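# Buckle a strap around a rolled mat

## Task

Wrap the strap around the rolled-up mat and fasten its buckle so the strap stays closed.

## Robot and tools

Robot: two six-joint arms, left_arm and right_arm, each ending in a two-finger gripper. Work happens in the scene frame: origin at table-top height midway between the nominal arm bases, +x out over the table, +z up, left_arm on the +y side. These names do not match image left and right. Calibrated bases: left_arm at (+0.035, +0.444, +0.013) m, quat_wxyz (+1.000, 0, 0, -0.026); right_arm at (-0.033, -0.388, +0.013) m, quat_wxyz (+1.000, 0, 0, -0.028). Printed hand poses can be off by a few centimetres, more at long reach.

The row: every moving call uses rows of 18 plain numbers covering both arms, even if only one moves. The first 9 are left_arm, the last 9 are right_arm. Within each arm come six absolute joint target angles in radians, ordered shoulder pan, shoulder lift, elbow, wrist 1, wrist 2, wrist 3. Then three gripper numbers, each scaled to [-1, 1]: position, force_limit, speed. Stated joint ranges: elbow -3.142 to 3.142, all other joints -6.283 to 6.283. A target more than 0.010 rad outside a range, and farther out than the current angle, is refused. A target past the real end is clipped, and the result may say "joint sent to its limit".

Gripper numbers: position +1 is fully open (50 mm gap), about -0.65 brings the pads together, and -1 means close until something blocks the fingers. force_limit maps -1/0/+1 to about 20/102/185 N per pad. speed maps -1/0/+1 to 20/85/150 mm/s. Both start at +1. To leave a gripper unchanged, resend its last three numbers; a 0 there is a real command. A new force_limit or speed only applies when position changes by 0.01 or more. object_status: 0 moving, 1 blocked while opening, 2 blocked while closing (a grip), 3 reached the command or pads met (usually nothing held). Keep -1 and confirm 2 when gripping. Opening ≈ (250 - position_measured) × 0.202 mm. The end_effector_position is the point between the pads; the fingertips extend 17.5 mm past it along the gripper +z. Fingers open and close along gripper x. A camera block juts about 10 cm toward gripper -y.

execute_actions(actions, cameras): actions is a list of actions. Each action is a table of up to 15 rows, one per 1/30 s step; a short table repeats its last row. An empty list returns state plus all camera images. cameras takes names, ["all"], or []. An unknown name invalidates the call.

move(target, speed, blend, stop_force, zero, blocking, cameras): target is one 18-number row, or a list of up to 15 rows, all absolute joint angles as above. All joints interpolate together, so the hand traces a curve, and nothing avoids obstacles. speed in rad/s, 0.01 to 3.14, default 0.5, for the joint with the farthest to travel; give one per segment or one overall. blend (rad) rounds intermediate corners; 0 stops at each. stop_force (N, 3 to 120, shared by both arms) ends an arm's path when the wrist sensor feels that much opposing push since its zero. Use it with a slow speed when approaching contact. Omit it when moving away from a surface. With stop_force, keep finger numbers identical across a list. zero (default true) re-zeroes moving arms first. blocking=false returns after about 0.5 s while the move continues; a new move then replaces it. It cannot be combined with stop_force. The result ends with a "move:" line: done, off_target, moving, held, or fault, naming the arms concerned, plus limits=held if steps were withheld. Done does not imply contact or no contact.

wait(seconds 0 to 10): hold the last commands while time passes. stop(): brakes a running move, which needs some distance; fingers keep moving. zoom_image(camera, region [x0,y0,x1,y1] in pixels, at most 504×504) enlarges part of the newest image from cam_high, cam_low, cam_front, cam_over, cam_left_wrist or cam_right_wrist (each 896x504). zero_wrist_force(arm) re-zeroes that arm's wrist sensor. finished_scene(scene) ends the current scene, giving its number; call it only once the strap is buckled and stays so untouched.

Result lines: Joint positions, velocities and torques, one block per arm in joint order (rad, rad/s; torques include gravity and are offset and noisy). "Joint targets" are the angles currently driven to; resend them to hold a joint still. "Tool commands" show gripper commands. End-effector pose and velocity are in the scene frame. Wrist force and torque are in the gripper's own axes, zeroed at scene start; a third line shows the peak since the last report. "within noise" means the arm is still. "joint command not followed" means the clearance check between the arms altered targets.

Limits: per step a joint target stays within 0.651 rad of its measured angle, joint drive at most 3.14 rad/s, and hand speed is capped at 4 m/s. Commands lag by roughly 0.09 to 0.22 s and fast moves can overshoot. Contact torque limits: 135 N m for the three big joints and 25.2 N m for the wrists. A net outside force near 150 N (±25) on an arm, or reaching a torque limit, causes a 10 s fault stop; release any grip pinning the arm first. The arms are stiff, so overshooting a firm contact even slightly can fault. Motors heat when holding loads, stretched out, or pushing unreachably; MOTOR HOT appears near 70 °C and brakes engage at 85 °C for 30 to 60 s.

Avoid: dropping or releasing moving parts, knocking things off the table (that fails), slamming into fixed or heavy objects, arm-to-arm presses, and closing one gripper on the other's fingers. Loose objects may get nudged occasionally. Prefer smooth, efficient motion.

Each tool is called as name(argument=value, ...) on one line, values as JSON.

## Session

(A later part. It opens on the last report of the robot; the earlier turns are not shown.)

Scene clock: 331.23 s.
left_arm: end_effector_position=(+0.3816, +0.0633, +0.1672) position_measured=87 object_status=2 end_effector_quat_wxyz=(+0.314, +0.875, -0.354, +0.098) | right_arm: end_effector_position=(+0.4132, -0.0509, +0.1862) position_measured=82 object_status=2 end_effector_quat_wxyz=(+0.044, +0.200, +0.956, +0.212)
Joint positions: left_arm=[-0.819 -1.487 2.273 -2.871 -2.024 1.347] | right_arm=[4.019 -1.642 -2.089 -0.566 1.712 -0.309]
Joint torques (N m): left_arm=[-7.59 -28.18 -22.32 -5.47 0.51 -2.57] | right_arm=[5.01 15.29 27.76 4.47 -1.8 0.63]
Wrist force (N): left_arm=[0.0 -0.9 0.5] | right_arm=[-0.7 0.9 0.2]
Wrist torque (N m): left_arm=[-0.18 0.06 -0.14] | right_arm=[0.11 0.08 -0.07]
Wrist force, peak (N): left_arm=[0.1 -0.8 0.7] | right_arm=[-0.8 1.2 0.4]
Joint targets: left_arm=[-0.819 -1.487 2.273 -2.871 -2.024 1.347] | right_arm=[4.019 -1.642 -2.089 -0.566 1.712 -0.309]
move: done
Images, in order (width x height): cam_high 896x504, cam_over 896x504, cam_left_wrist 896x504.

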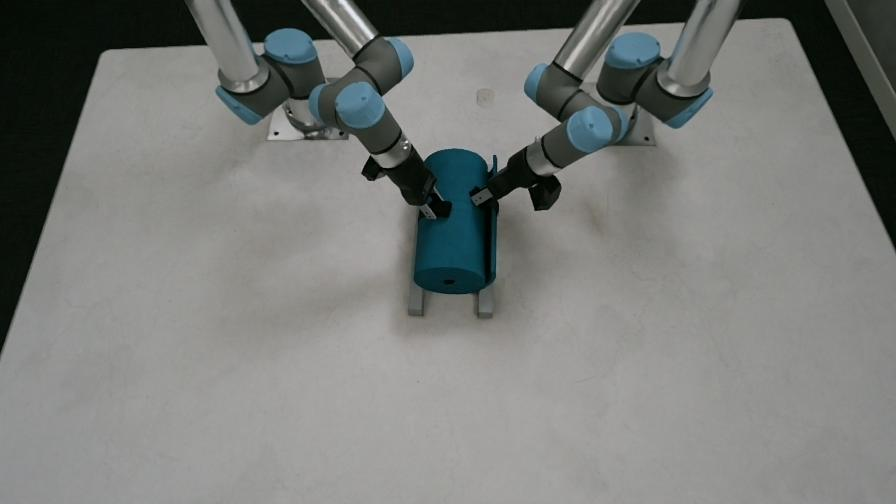

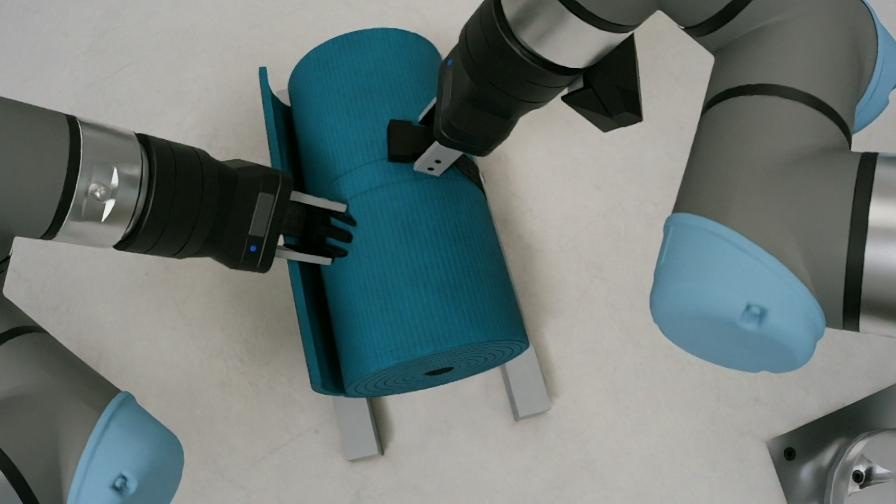

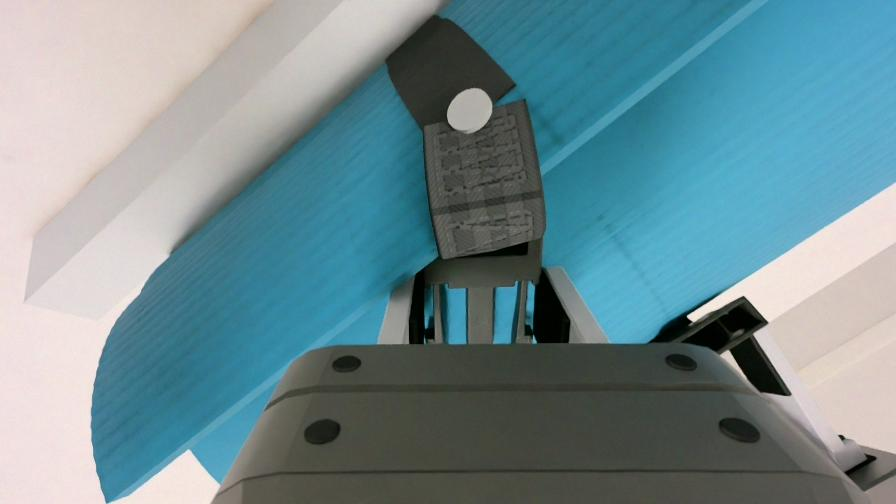

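move(target=[[-0.8191,-1.487,2.2733,-2.871,-2.0236,1.3471,-1,-0.75,-1,4.0186,-1.6424,-2.0892,-0.5664,1.7116,-0.3087,1,-0.8,-1],[-0.8191,-1.487,2.2733,-2.871,-2.0236,1.3471,-1,-0.75,-1,3.991,-1.511,-2.0775,-0.7135,1.723,-0.335,1,-0.8,-1],[-0.8191,-1.487,2.2733,-2.871,-2.0236,1.3471,-1,-0.75,-1,3.8045,-1.9469,-2.4793,0.8806,2.0863,-0.2078,1,-0.8,-1]], speed=[0.3,0.3,0.6], cameras=["cam_right_wrist","cam_over","cam_front","cam_left_wrist"])

zoom_image(camera="cam_right_wrist", region=[330, 180, 630, 340])

Scene clock: 415.27 s.
left_arm: end_effector_position=(+0.3816, +0.0633, +0.1672) position_measured=87 object_status=2 end_effector_quat_wxyz=(+0.314, +0.875, -0.354, +0.098) | right_arm: end_effector_position=(+0.3916, -0.0999, +0.1972) position_measured=3 object_status=3 end_effector_quat_wxyz=(+0.117, +0.168, +0.802, +0.561)
Joint positions: left_arm=[-0.819 -1.487 2.273 -2.871 -2.024 1.347] | right_arm=[3.804 -1.947 -2.479 0.88 2.086 -0.208]
Joint torques (N m): left_arm=[-1.06 -27.8 -23.54 -5.29 -2.39 -2.3] | right_arm=[5.84 33.41 16.16 4.55 -2.3 -0.94]
Wrist force (N): left_arm=[0.2 -0.9 0.6] | right_arm=[-1.2 0.6 0.2]
Wrist torque (N m): left_arm=[-0.19 0.03 -0.14] | right_arm=[0.21 0.46 -0.46]
Wrist force, peak (N): left_arm=[0.2 -1.1 0.6] | right_arm=[-3.2 31.2 -32.0]
Joint targets: left_arm=[-0.819 -1.487 2.273 -2.871 -2.024 1.347] | right_arm=[3.804 -1.947 -2.479 0.881 2.086 -0.208]
move: done
Images, in order (width x height): cam_front 896x504, cam_over 896x504, cam_left_wrist 896x504, cam_right_wrist 896x504.

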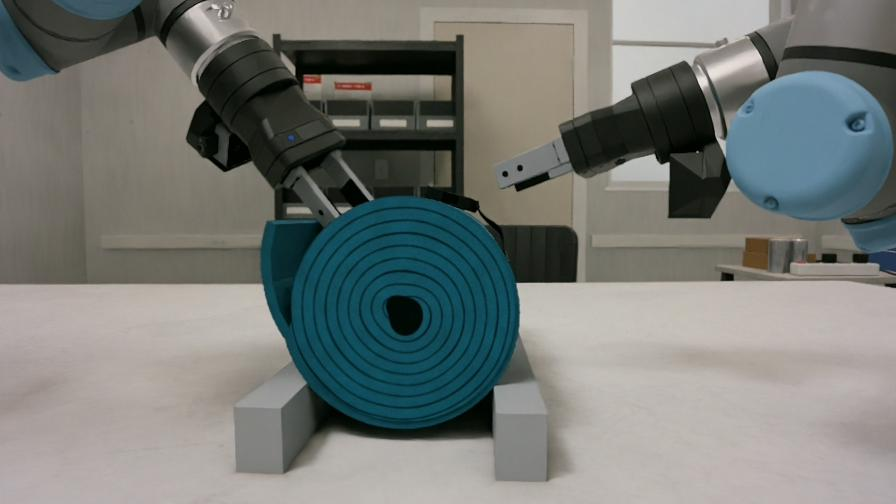

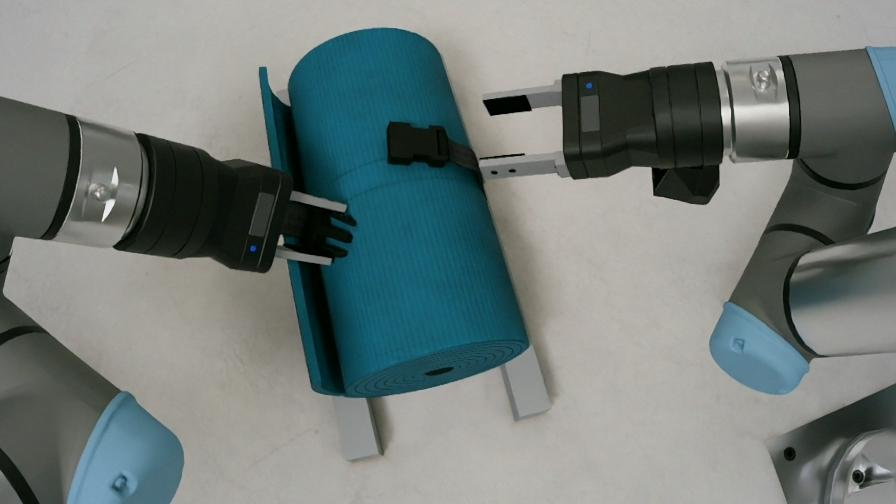

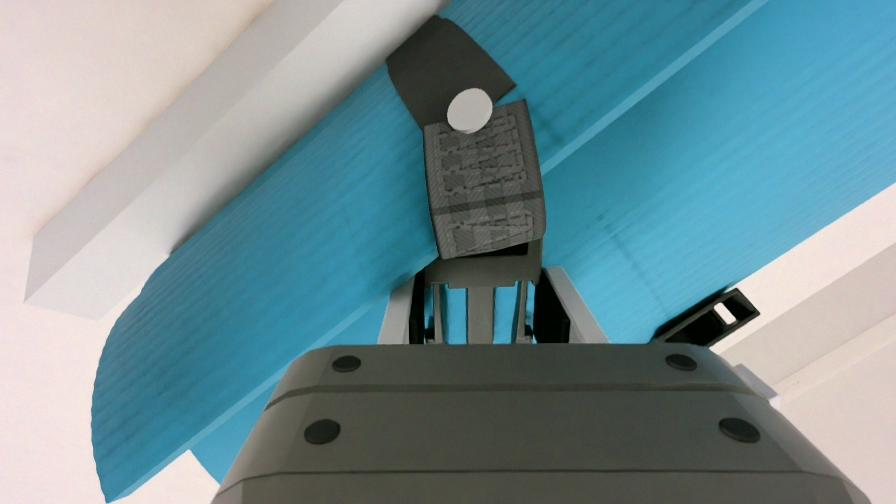

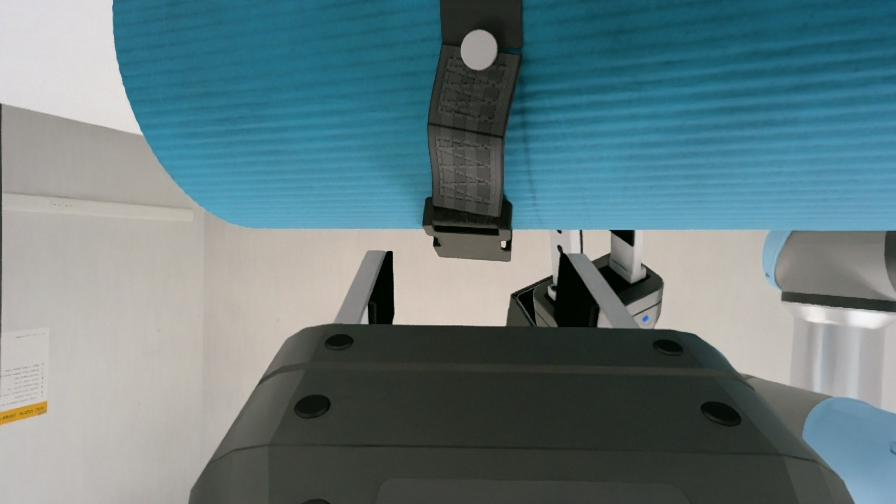

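Scaled by 1.680.

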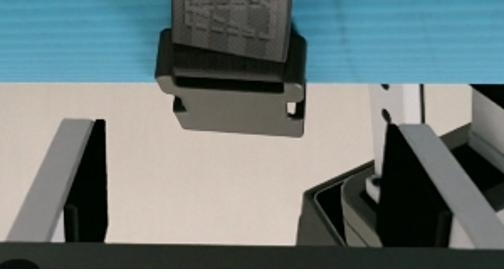

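move(target=[-0.8191,-1.487,2.2733,-2.871,-2.0236,1.3471,-1,-0.75,-1,3.8855,-2.0544,-2.382,0.907,2.0115,-0.1726,1,-0.8,-1], speed=0.08, stop_force=8, cameras=["cam_right_wrist","cam_over","cam_front"])

zoom_image(camera="cam_right_wrist", region=[330, 180, 630, 340])

zoom_image(camera="cam_front", region=[360, 130, 600, 270])

Scene clock: 429.93 s.
left_arm: end_effector_position=(+0.3816, +0.0633, +0.1672) position_measured=87 object_status=2 end_effector_quat_wxyz=(+0.314, +0.875, -0.354, +0.098) | right_arm: end_effector_position=(+0.4102, -0.0590, +0.1813) position_measured=3 object_status=3 end_effector_quat_wxyz=(+0.117, +0.168, +0.802, +0.561)
Joint positions: left_arm=[-0.819 -1.487 2.273 -2.871 -2.024 1.347] | right_arm=[3.872 -2.037 -2.398 0.903 2.024 -0.178]
Joint torques (N m): left_arm=[2.24 -28.97 -23.3 -5.44 -2.21 -2.22] | right_arm=[5.84 14.57 12.56 2.77 -1.69 0.59]
Wrist force (N): left_arm=[-0.1 -0.6 0.6] | right_arm=[-2.5 9.3 -1.1]
Wrist torque (N m): left_arm=[-0.14 0.08 -0.14] | right_arm=[0.37 0.54 -0.18]
Wrist force, peak (N): left_arm=[0.0 -1.0 0.6] | right_arm=[-3.4 12.7 -25.7]
Joint targets: left_arm=[-0.819 -1.487 2.273 -2.871 -2.024 1.347] | right_arm=[3.872 -2.037 -2.398 0.903 2.024 -0.178]
move: contact (right_arm); right_arm: the shoulder lift is farthest, 0.018 rad from its target
Images, in order (width x height): cam_front 896x504, cam_over 896x504, cam_right_wrist 896x504.

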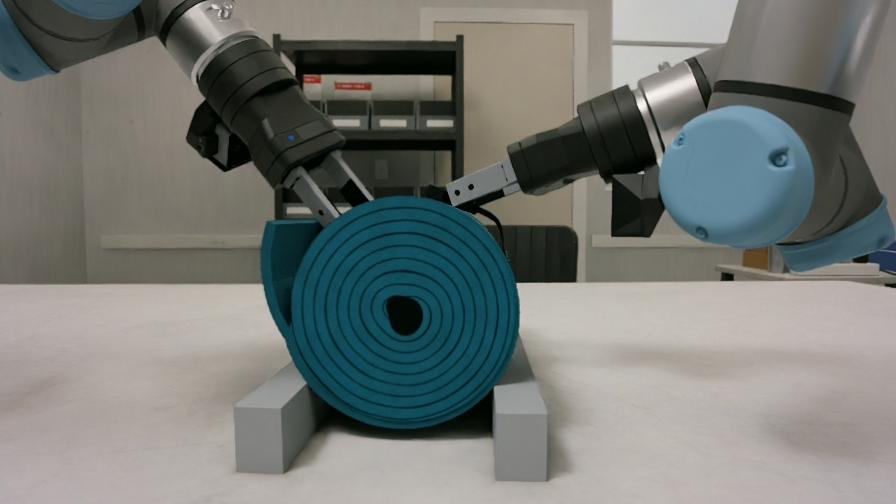

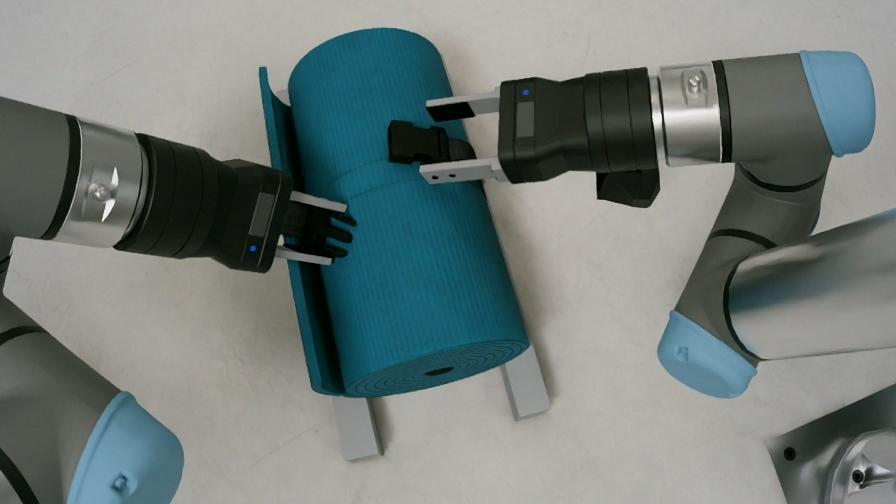

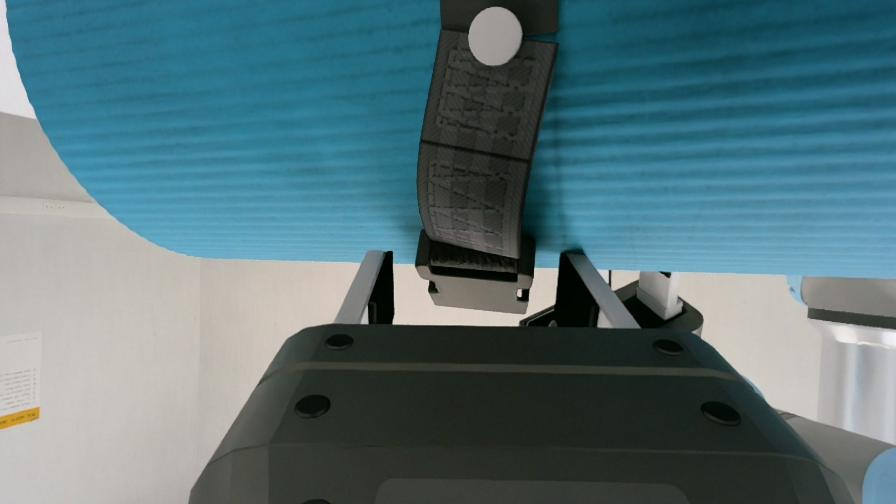

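Scaled by 1.680.

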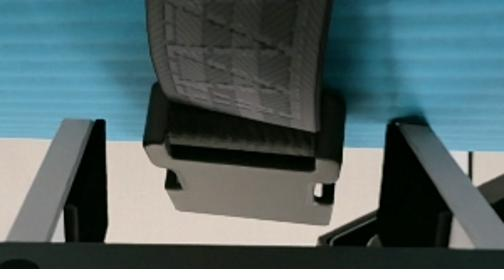

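Scaled by 2.100.

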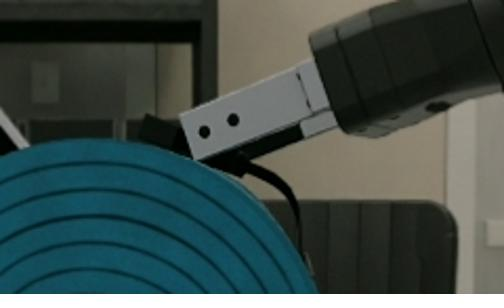

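move(target=[-0.8191,-1.487,2.2733,-2.871,-2.0236,1.3471,-1,-0.75,-1,3.8783,-2.0252,-2.389,0.8835,2.0182,-0.1756,1,-0.8,-1], speed=0.06)

move(target=[-0.8191,-1.487,2.2733,-2.871,-2.0236,1.3471,-1,-0.75,-1,3.8783,-2.0252,-2.389,0.8835,2.0182,-0.1756,-1,-0.6,-1], cameras=["cam_right_wrist","cam_over","cam_front"])

zoom_image(camera="cam_right_wrist", region=[330, 180, 630, 340])

zoom_image(camera="cam_front", region=[360, 130, 600, 270])

Scene clock: 441.67 s.
left_arm: end_effector_position=(+0.3816, +0.0633, +0.1672) position_measured=87 object_status=2 end_effector_quat_wxyz=(+0.314, +0.875, -0.354, +0.098) | right_arm: end_effector_position=(+0.4121, -0.0547, +0.1859) position_measured=3 object_status=3 end_effector_quat_wxyz=(+0.117, +0.168, +0.802, +0.561)
Joint positions: left_arm=[-0.819 -1.487 2.273 -2.871 -2.024 1.347] | right_arm=[3.878 -2.025 -2.389 0.883 2.018 -0.176]
Joint torques (N m): left_arm=[5.14 -27.88 -23.55 -5.16 -2.19 -2.46] | right_arm=[-3.33 21.8 5.96 4.54 -0.92 0.86]
Wrist force (N): left_arm=[0.2 -0.7 0.4] | right_arm=[-1.7 0.9 0.0]
Wrist torque (N m): left_arm=[-0.17 0.03 -0.14] | right_arm=[0.23 0.57 -0.46]
Wrist force, peak (N): left_arm=[0.1 -0.9 0.8] | right_arm=[-2.4 9.7 -1.5]
Joint targets: left_arm=[-0.819 -1.487 2.273 -2.871 -2.024 1.347] | right_arm=[3.878 -2.025 -2.389 0.883 2.018 -0.176]
move: done

Scene clock: 442.80 s.
left_arm: end_effector_position=(+0.3816, +0.0633, +0.1672) position_measured=87 object_status=2 end_effector_quat_wxyz=(+0.314, +0.875, -0.354, +0.098) | right_arm: end_effector_position=(+0.4121, -0.0547, +0.1858) position_measured=93 object_status=2 end_effector_quat_wxyz=(+0.117, +0.168, +0.802, +0.561)
Joint positions: left_arm=[-0.819 -1.487 2.273 -2.871 -2.024 1.347] | right_arm=[3.878 -2.025 -2.389 0.884 2.018 -0.176]
Joint torques (N m): left_arm=[6.2 -27.27 -21.94 -5.15 -2.22 -2.48] | right_arm=[-7.45 18.67 -1.47 4.6 2.94 -0.71]
Wrist force (N): left_arm=[0.1 -0.8 0.5] | right_arm=[-1.5 0.9 -0.2]
Wrist torque (N m): left_arm=[-0.17 0.06 -0.14] | right_arm=[0.23 0.54 -0.46]
Wrist force, peak (N): left_arm=[0.1 -0.9 0.6] | right_arm=[-1.6 1.1 -0.2]
Joint targets: left_arm=[-0.819 -1.487 2.273 -2.871 -2.024 1.347] | right_arm=[3.878 -2.025 -2.389 0.883 2.018 -0.176]
move: done
Images, in order (width x height): cam_front 896x504, cam_over 896x504, cam_right_wrist 896x504.

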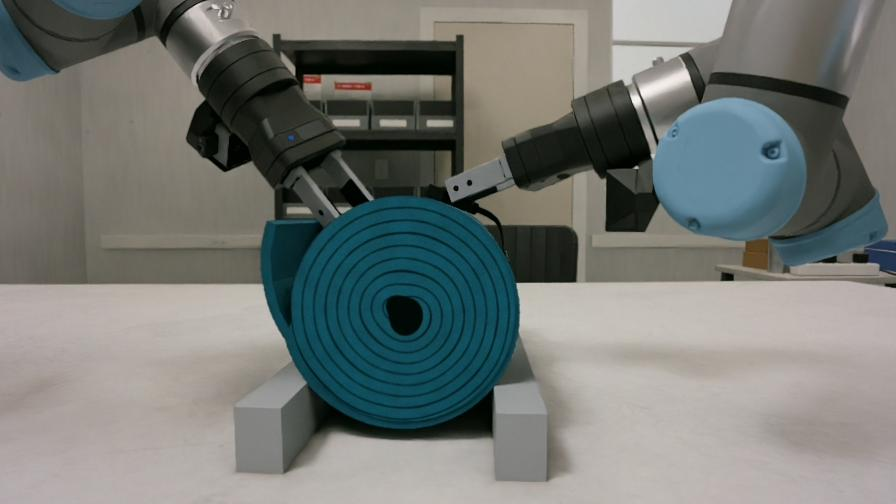

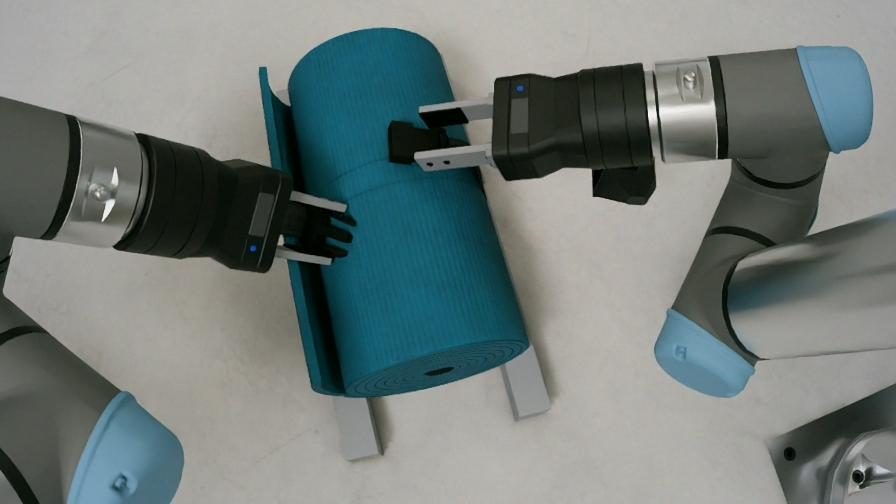

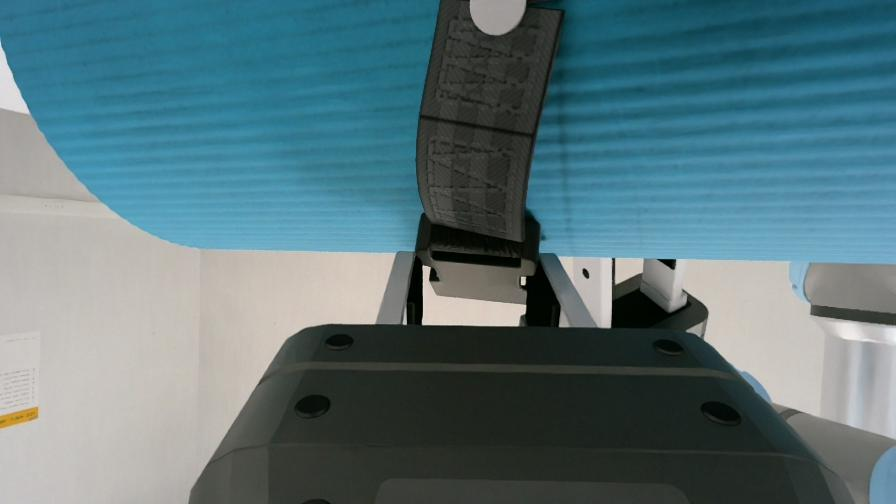

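Scaled by 1.680.

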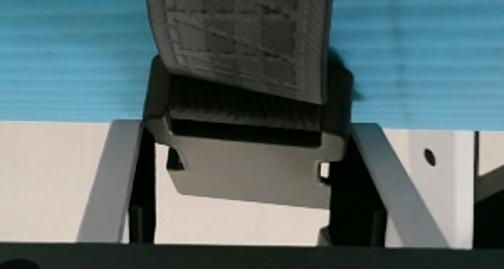

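Scaled by 2.100.

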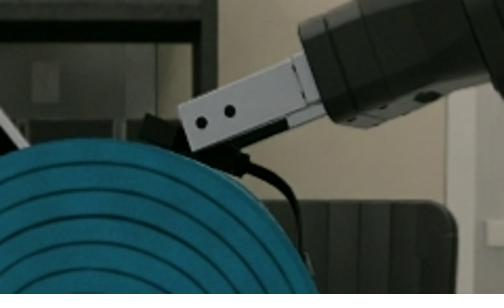

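move(target=[-1.0776,-1.2589,1.5174,-1.6124,-1.4364,0.551,-1,-0.75,-1,3.7856,-1.8871,-2.2384,0.2484,2.2828,-0.5309,-1,-0.6,-1], speed=0.25, stop_force=40, cameras=["all"])

zoom_image(camera="cam_left_wrist", region=[330, 160, 650, 350])

zoom_image(camera="cam_front", region=[260, 80, 560, 270])

zoom_image(camera="cam_over", region=[240, 70, 540, 270])

Scene clock: 488.67 s.
left_arm: end_effector_position=(+0.3859, +0.0584, +0.1648) position_measured=87 object_status=2 end_effector_quat_wxyz=(+0.301, +0.887, -0.341, +0.086) | right_arm: end_effector_position=(+0.4138, -0.0519, +0.1840) position_measured=93 object_status=2 end_effector_quat_wxyz=(+0.109, +0.153, +0.814, +0.550)
Joint positions: left_arm=[-0.829 -1.478 2.243 -2.821 -2 1.315] | right_arm=[3.866 -2.008 -2.37 0.803 2.052 -0.221]
Joint torques (N m): left_arm=[-13.98 -26.42 -21.66 1.03 -0.35 -2.51] | right_arm=[13.14 1.67 -6.43 -5.17 1.09 -0.76]
Wrist force (N): left_arm=[3.9 -4.4 -17.8] | right_arm=[-3.6 24.1 -30.3]
Wrist torque (N m): left_arm=[-0.01 0.25 -0.11] | right_arm=[0.71 0.36 -0.53]
Wrist force, peak (N): left_arm=[-39.5 -1.7 -96.5] | right_arm=[-2.4 26.3 -39.8]
Joint targets: left_arm=[-0.829 -1.478 2.243 -2.821 -2.000 1.315] | right_arm=[3.866 -2.008 -2.370 0.803 2.052 -0.221]
move: contact (left_arm, right_arm); left_arm: the wrist 1 is farthest, 1.209 rad from its target; right_arm: the wrist 1 is farthest, 0.555 rad from its target

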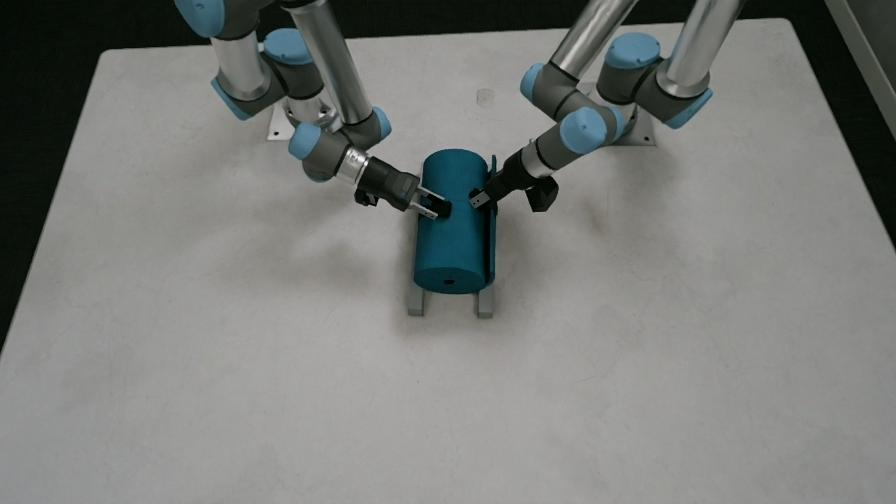

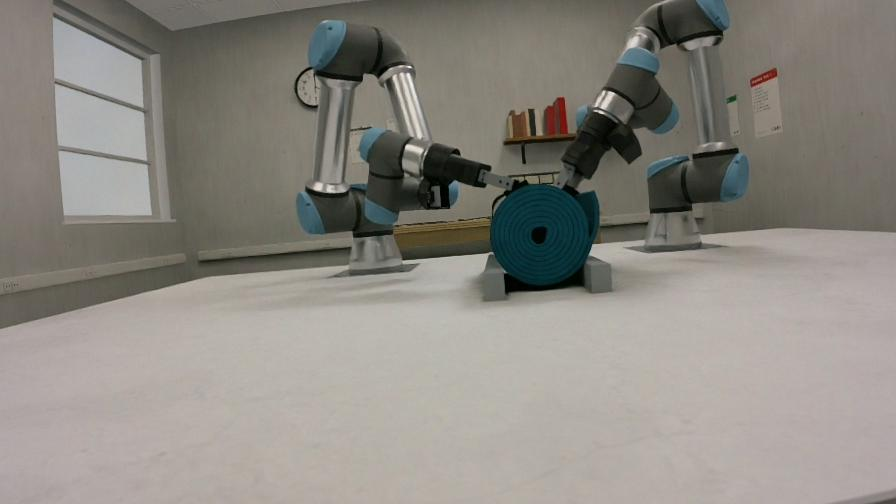

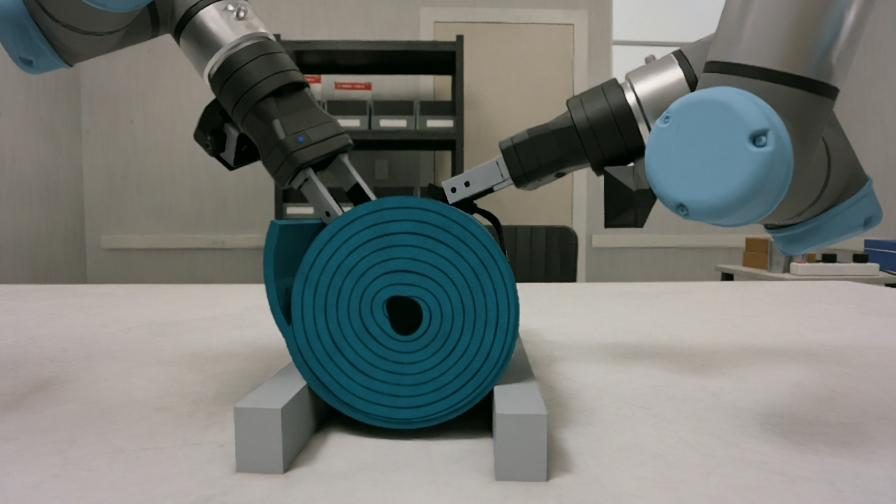

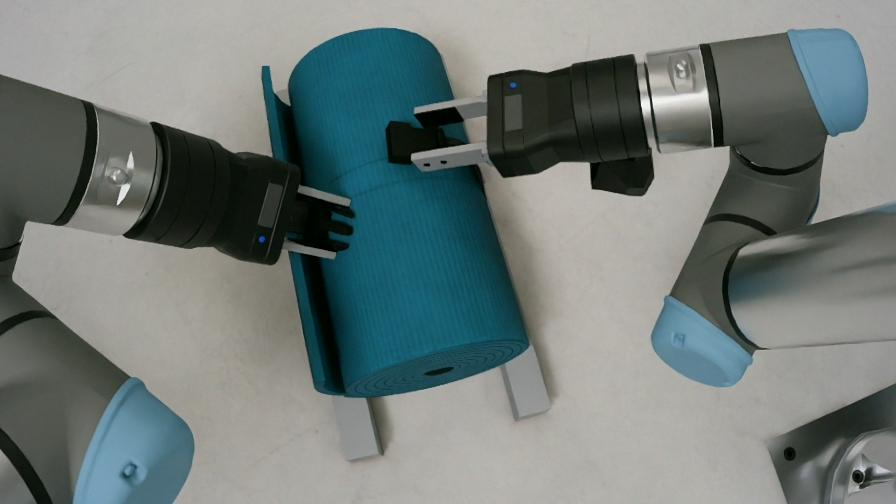

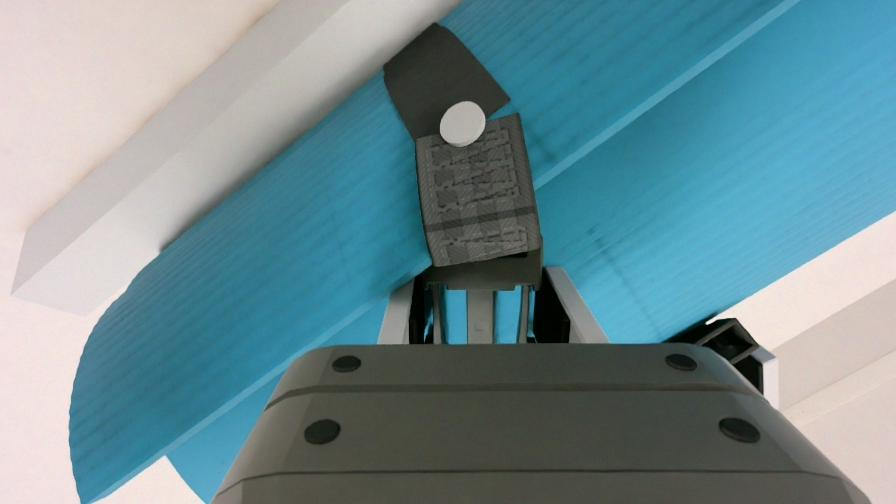

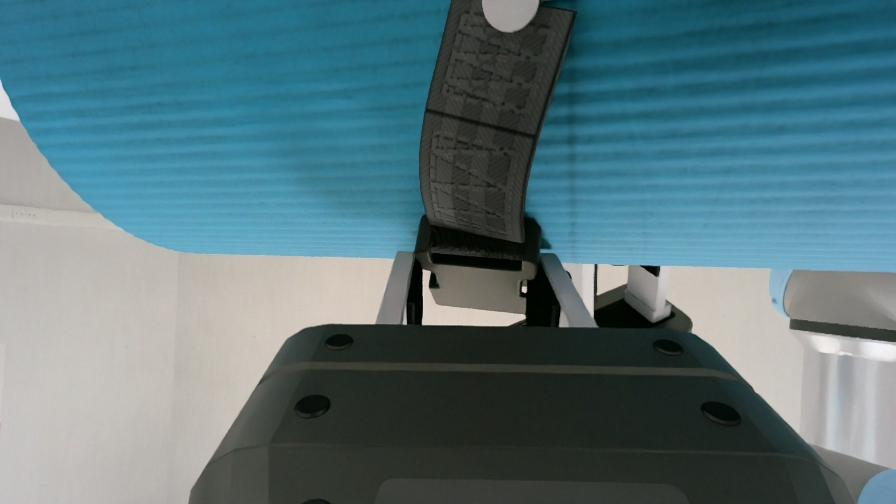

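Scaled by 1.575.

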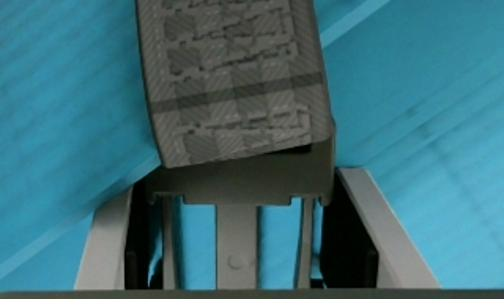

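Scaled by 1.680.

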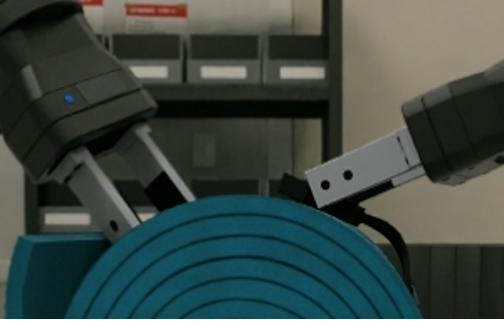

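Scaled by 1.680.

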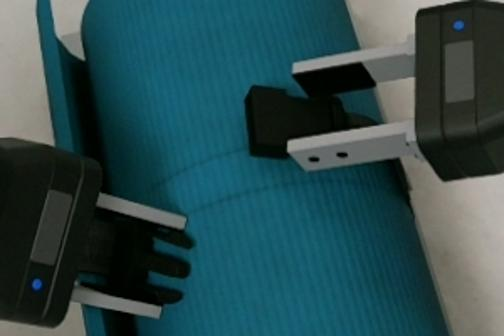

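move(target=[-0.81,-1.5392,2.2327,-2.7744,-2.0281,1.3561,-1,-0.75,-1,3.8783,-1.9988,-2.3881,0.8562,2.0182,-0.1756,-1,-0.6,-1], speed=0.1, cameras=["cam_front","cam_over"])

zoom_image(camera="cam_front", region=[260, 80, 560, 270])

zoom_image(camera="cam_over", region=[240, 70, 540, 270])

Scene clock: 500.67 s.
left_arm: end_effector_position=(+0.3853, +0.0646, +0.1952) position_measured=87 object_status=2 end_effector_quat_wxyz=(+0.314, +0.875, -0.354, +0.099) end_effector_velocity=(+0.001, +0.000, -0.001) end_effector_angular_velocity=(+0.001, -0.002, +0.006) | right_arm: end_effector_position=(+0.4121, -0.0547, +0.1939) position_measured=93 object_status=2 end_effector_quat_wxyz=(+0.117, +0.168, +0.802, +0.561)
Joint positions: left_arm=[-0.81 -1.539 2.233 -2.774 -2.028 1.356] | right_arm=[3.878 -1.999 -2.388 0.856 2.018 -0.175]
Joint velocities: left_arm=[0 0.002 0.001 -0.005 0.004 -0.005] | right_arm=[within noise]
Joint torques (N m): left_arm=[-6.22 -14.79 -16.83 -6.06 0.66 -2.94] | right_arm=[-6.23 27.75 16.06 2.31 3.22 -1.35]
Wrist force (N): left_arm=[-0.6 -1.8 0.6] | right_arm=[-1.6 0.2 -0.1]
Wrist torque (N m): left_arm=[-0.29 0.14 -0.12] | right_arm=[0.24 0.57 -0.45]
Wrist force, peak (N): left_arm=[3.9 -4.7 -18.3] | right_arm=[-3.7 24.6 -30.5]
Joint targets: left_arm=[-0.810 -1.539 2.233 -2.774 -2.028 1.356] | right_arm=[3.878 -1.999 -2.388 0.856 2.018 -0.176]
move: done
Images, in order (width x height): cam_front 896x504, cam_over 896x504.

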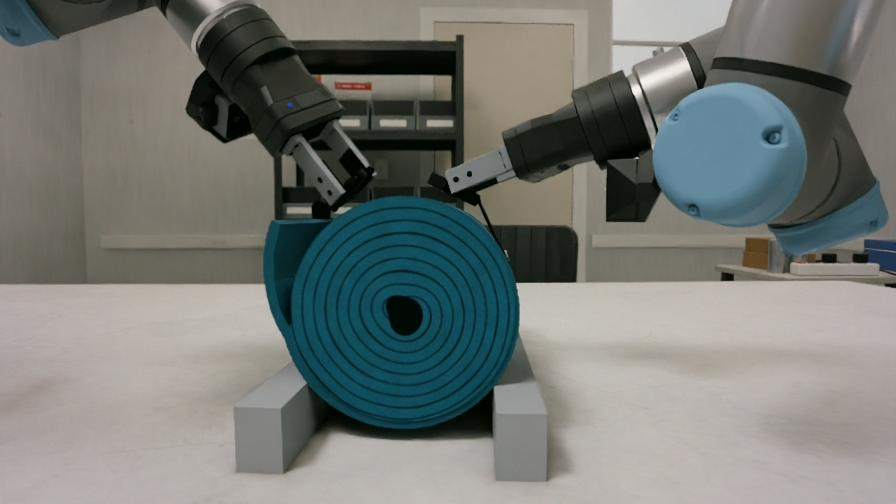

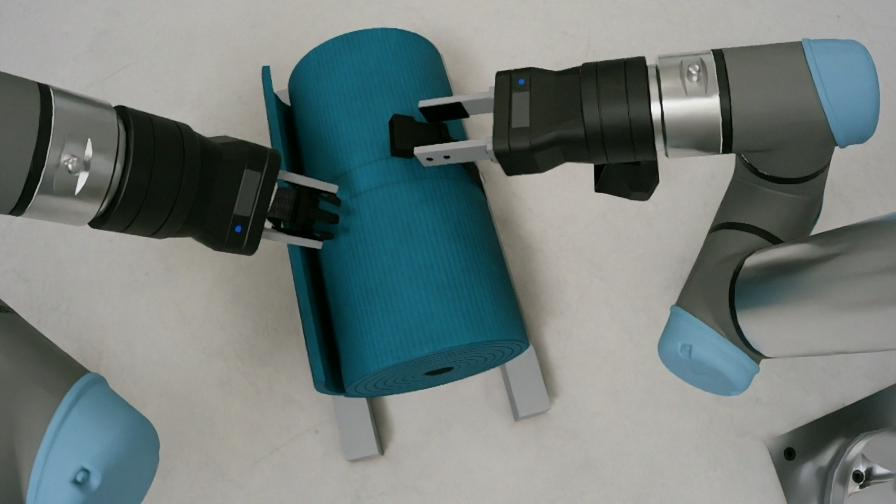

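Scaled by 1.680.

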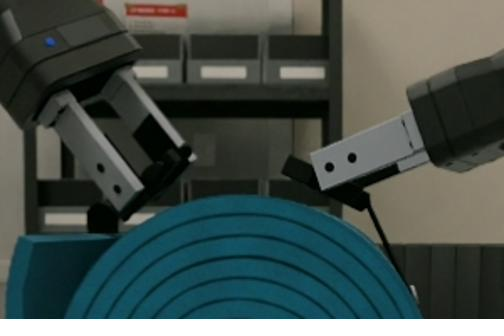

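Scaled by 1.680.

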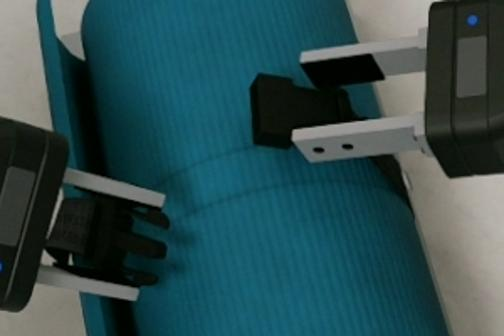

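move(target=[-1.0776,-1.2589,1.5174,-1.6124,-1.4364,0.551,-1,-0.75,-1,3.7856,-1.8871,-2.2384,0.2484,2.2828,-0.5309,-1,-0.6,-1], speed=0.25, stop_force=60, cameras=["cam_front","cam_over","cam_left_wrist","cam_right_wrist"])

zoom_image(camera="cam_front", region=[300, 120, 560, 270])

zoom_image(camera="cam_over", region=[240, 70, 540, 270])

zoom_image(camera="cam_left_wrist", region=[330, 160, 650, 350])

Scene clock: 511.70 s.
left_arm: end_effector_position=(+0.4073, +0.0368, +0.1785) position_measured=87 object_status=2 end_effector_quat_wxyz=(+0.199, +0.946, -0.256, +0.022) | right_arm: end_effector_position=(+0.4143, -0.0465, +0.1949) position_measured=93 object_status=2 end_effector_quat_wxyz=(+0.030, +0.054, +0.867, +0.495)
Joint positions: left_arm=[-0.89 -1.456 2.018 -2.426 -1.851 1.115] | right_arm=[3.786 -1.887 -2.238 0.248 2.283 -0.531]
Joint torques (N m): left_arm=[-12.81 2.97 -14.89 -2.81 -1.64 -2.3] | right_arm=[6.3 20.46 6.6 2.96 -1.45 1.57]
Wrist force (N): left_arm=[-13.7 -4.0 -50.1] | right_arm=[-0.3 -2.8 -0.4]
Wrist torque (N m): left_arm=[-0.02 0.81 -0.19] | right_arm=[0.16 0.40 -0.31]
Wrist force, peak (N): left_arm=[-43.0 -7.2 -83.6] | right_arm=[-5.7 10.8 -16.7]
Joint targets: left_arm=[-0.890 -1.456 2.018 -2.426 -1.851 1.115] | right_arm=[3.786 -1.887 -2.238 0.248 2.283 -0.531]
move: contact (left_arm); left_arm: the wrist 1 is farthest, 0.814 rad from its target
Images, in order (width x height): cam_front 896x504, cam_over 896x504, cam_left_wrist 896x504, cam_right_wrist 896x504.

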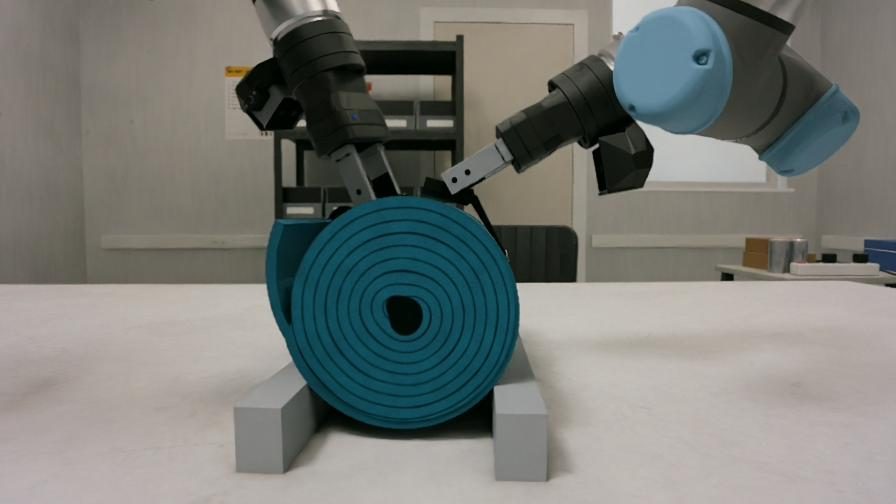

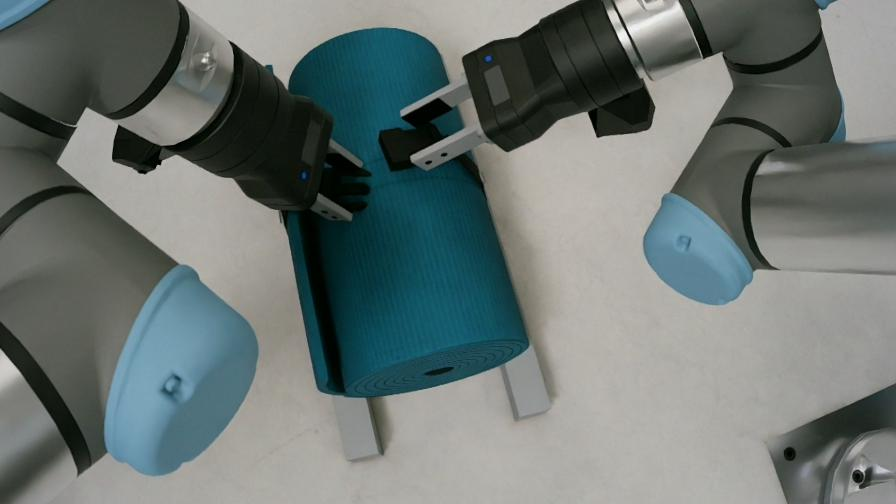

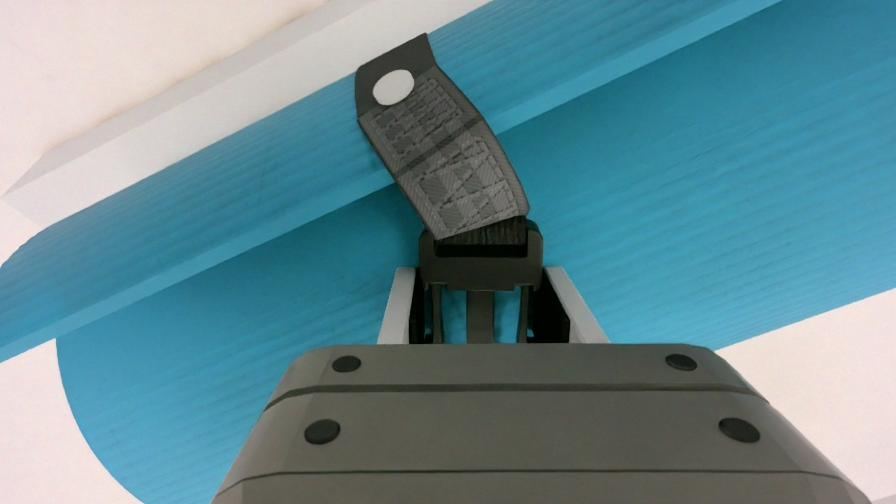

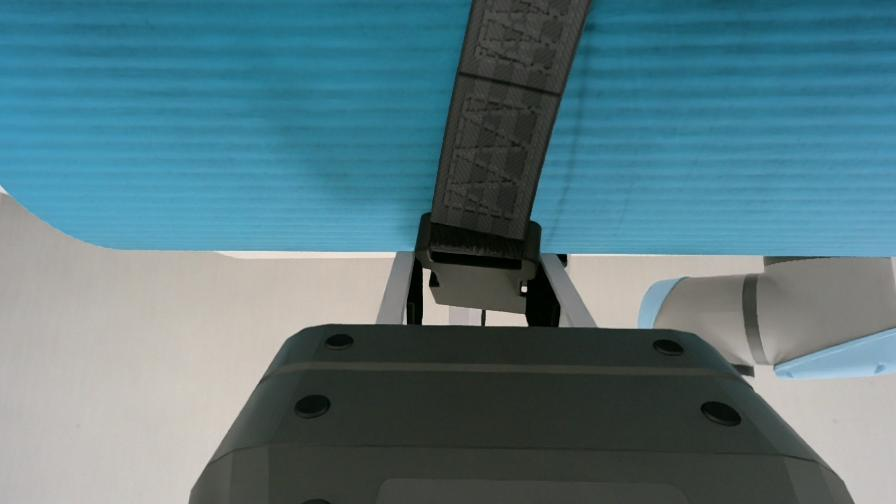

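Scaled by 1.938.

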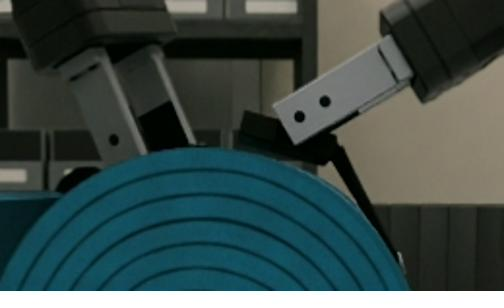

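Scaled by 1.680.

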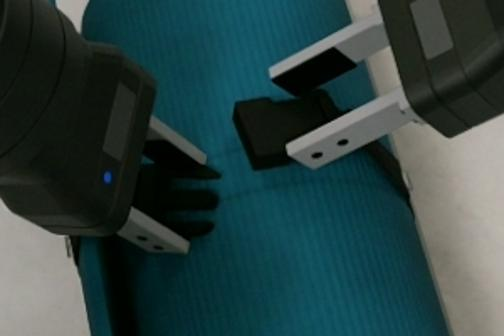

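Scaled by 1.575.

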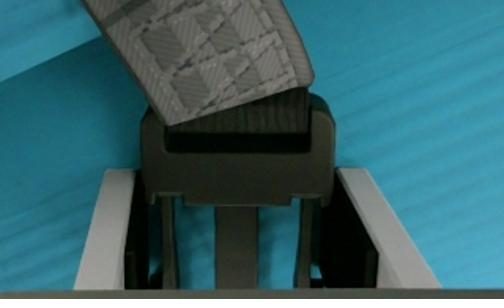

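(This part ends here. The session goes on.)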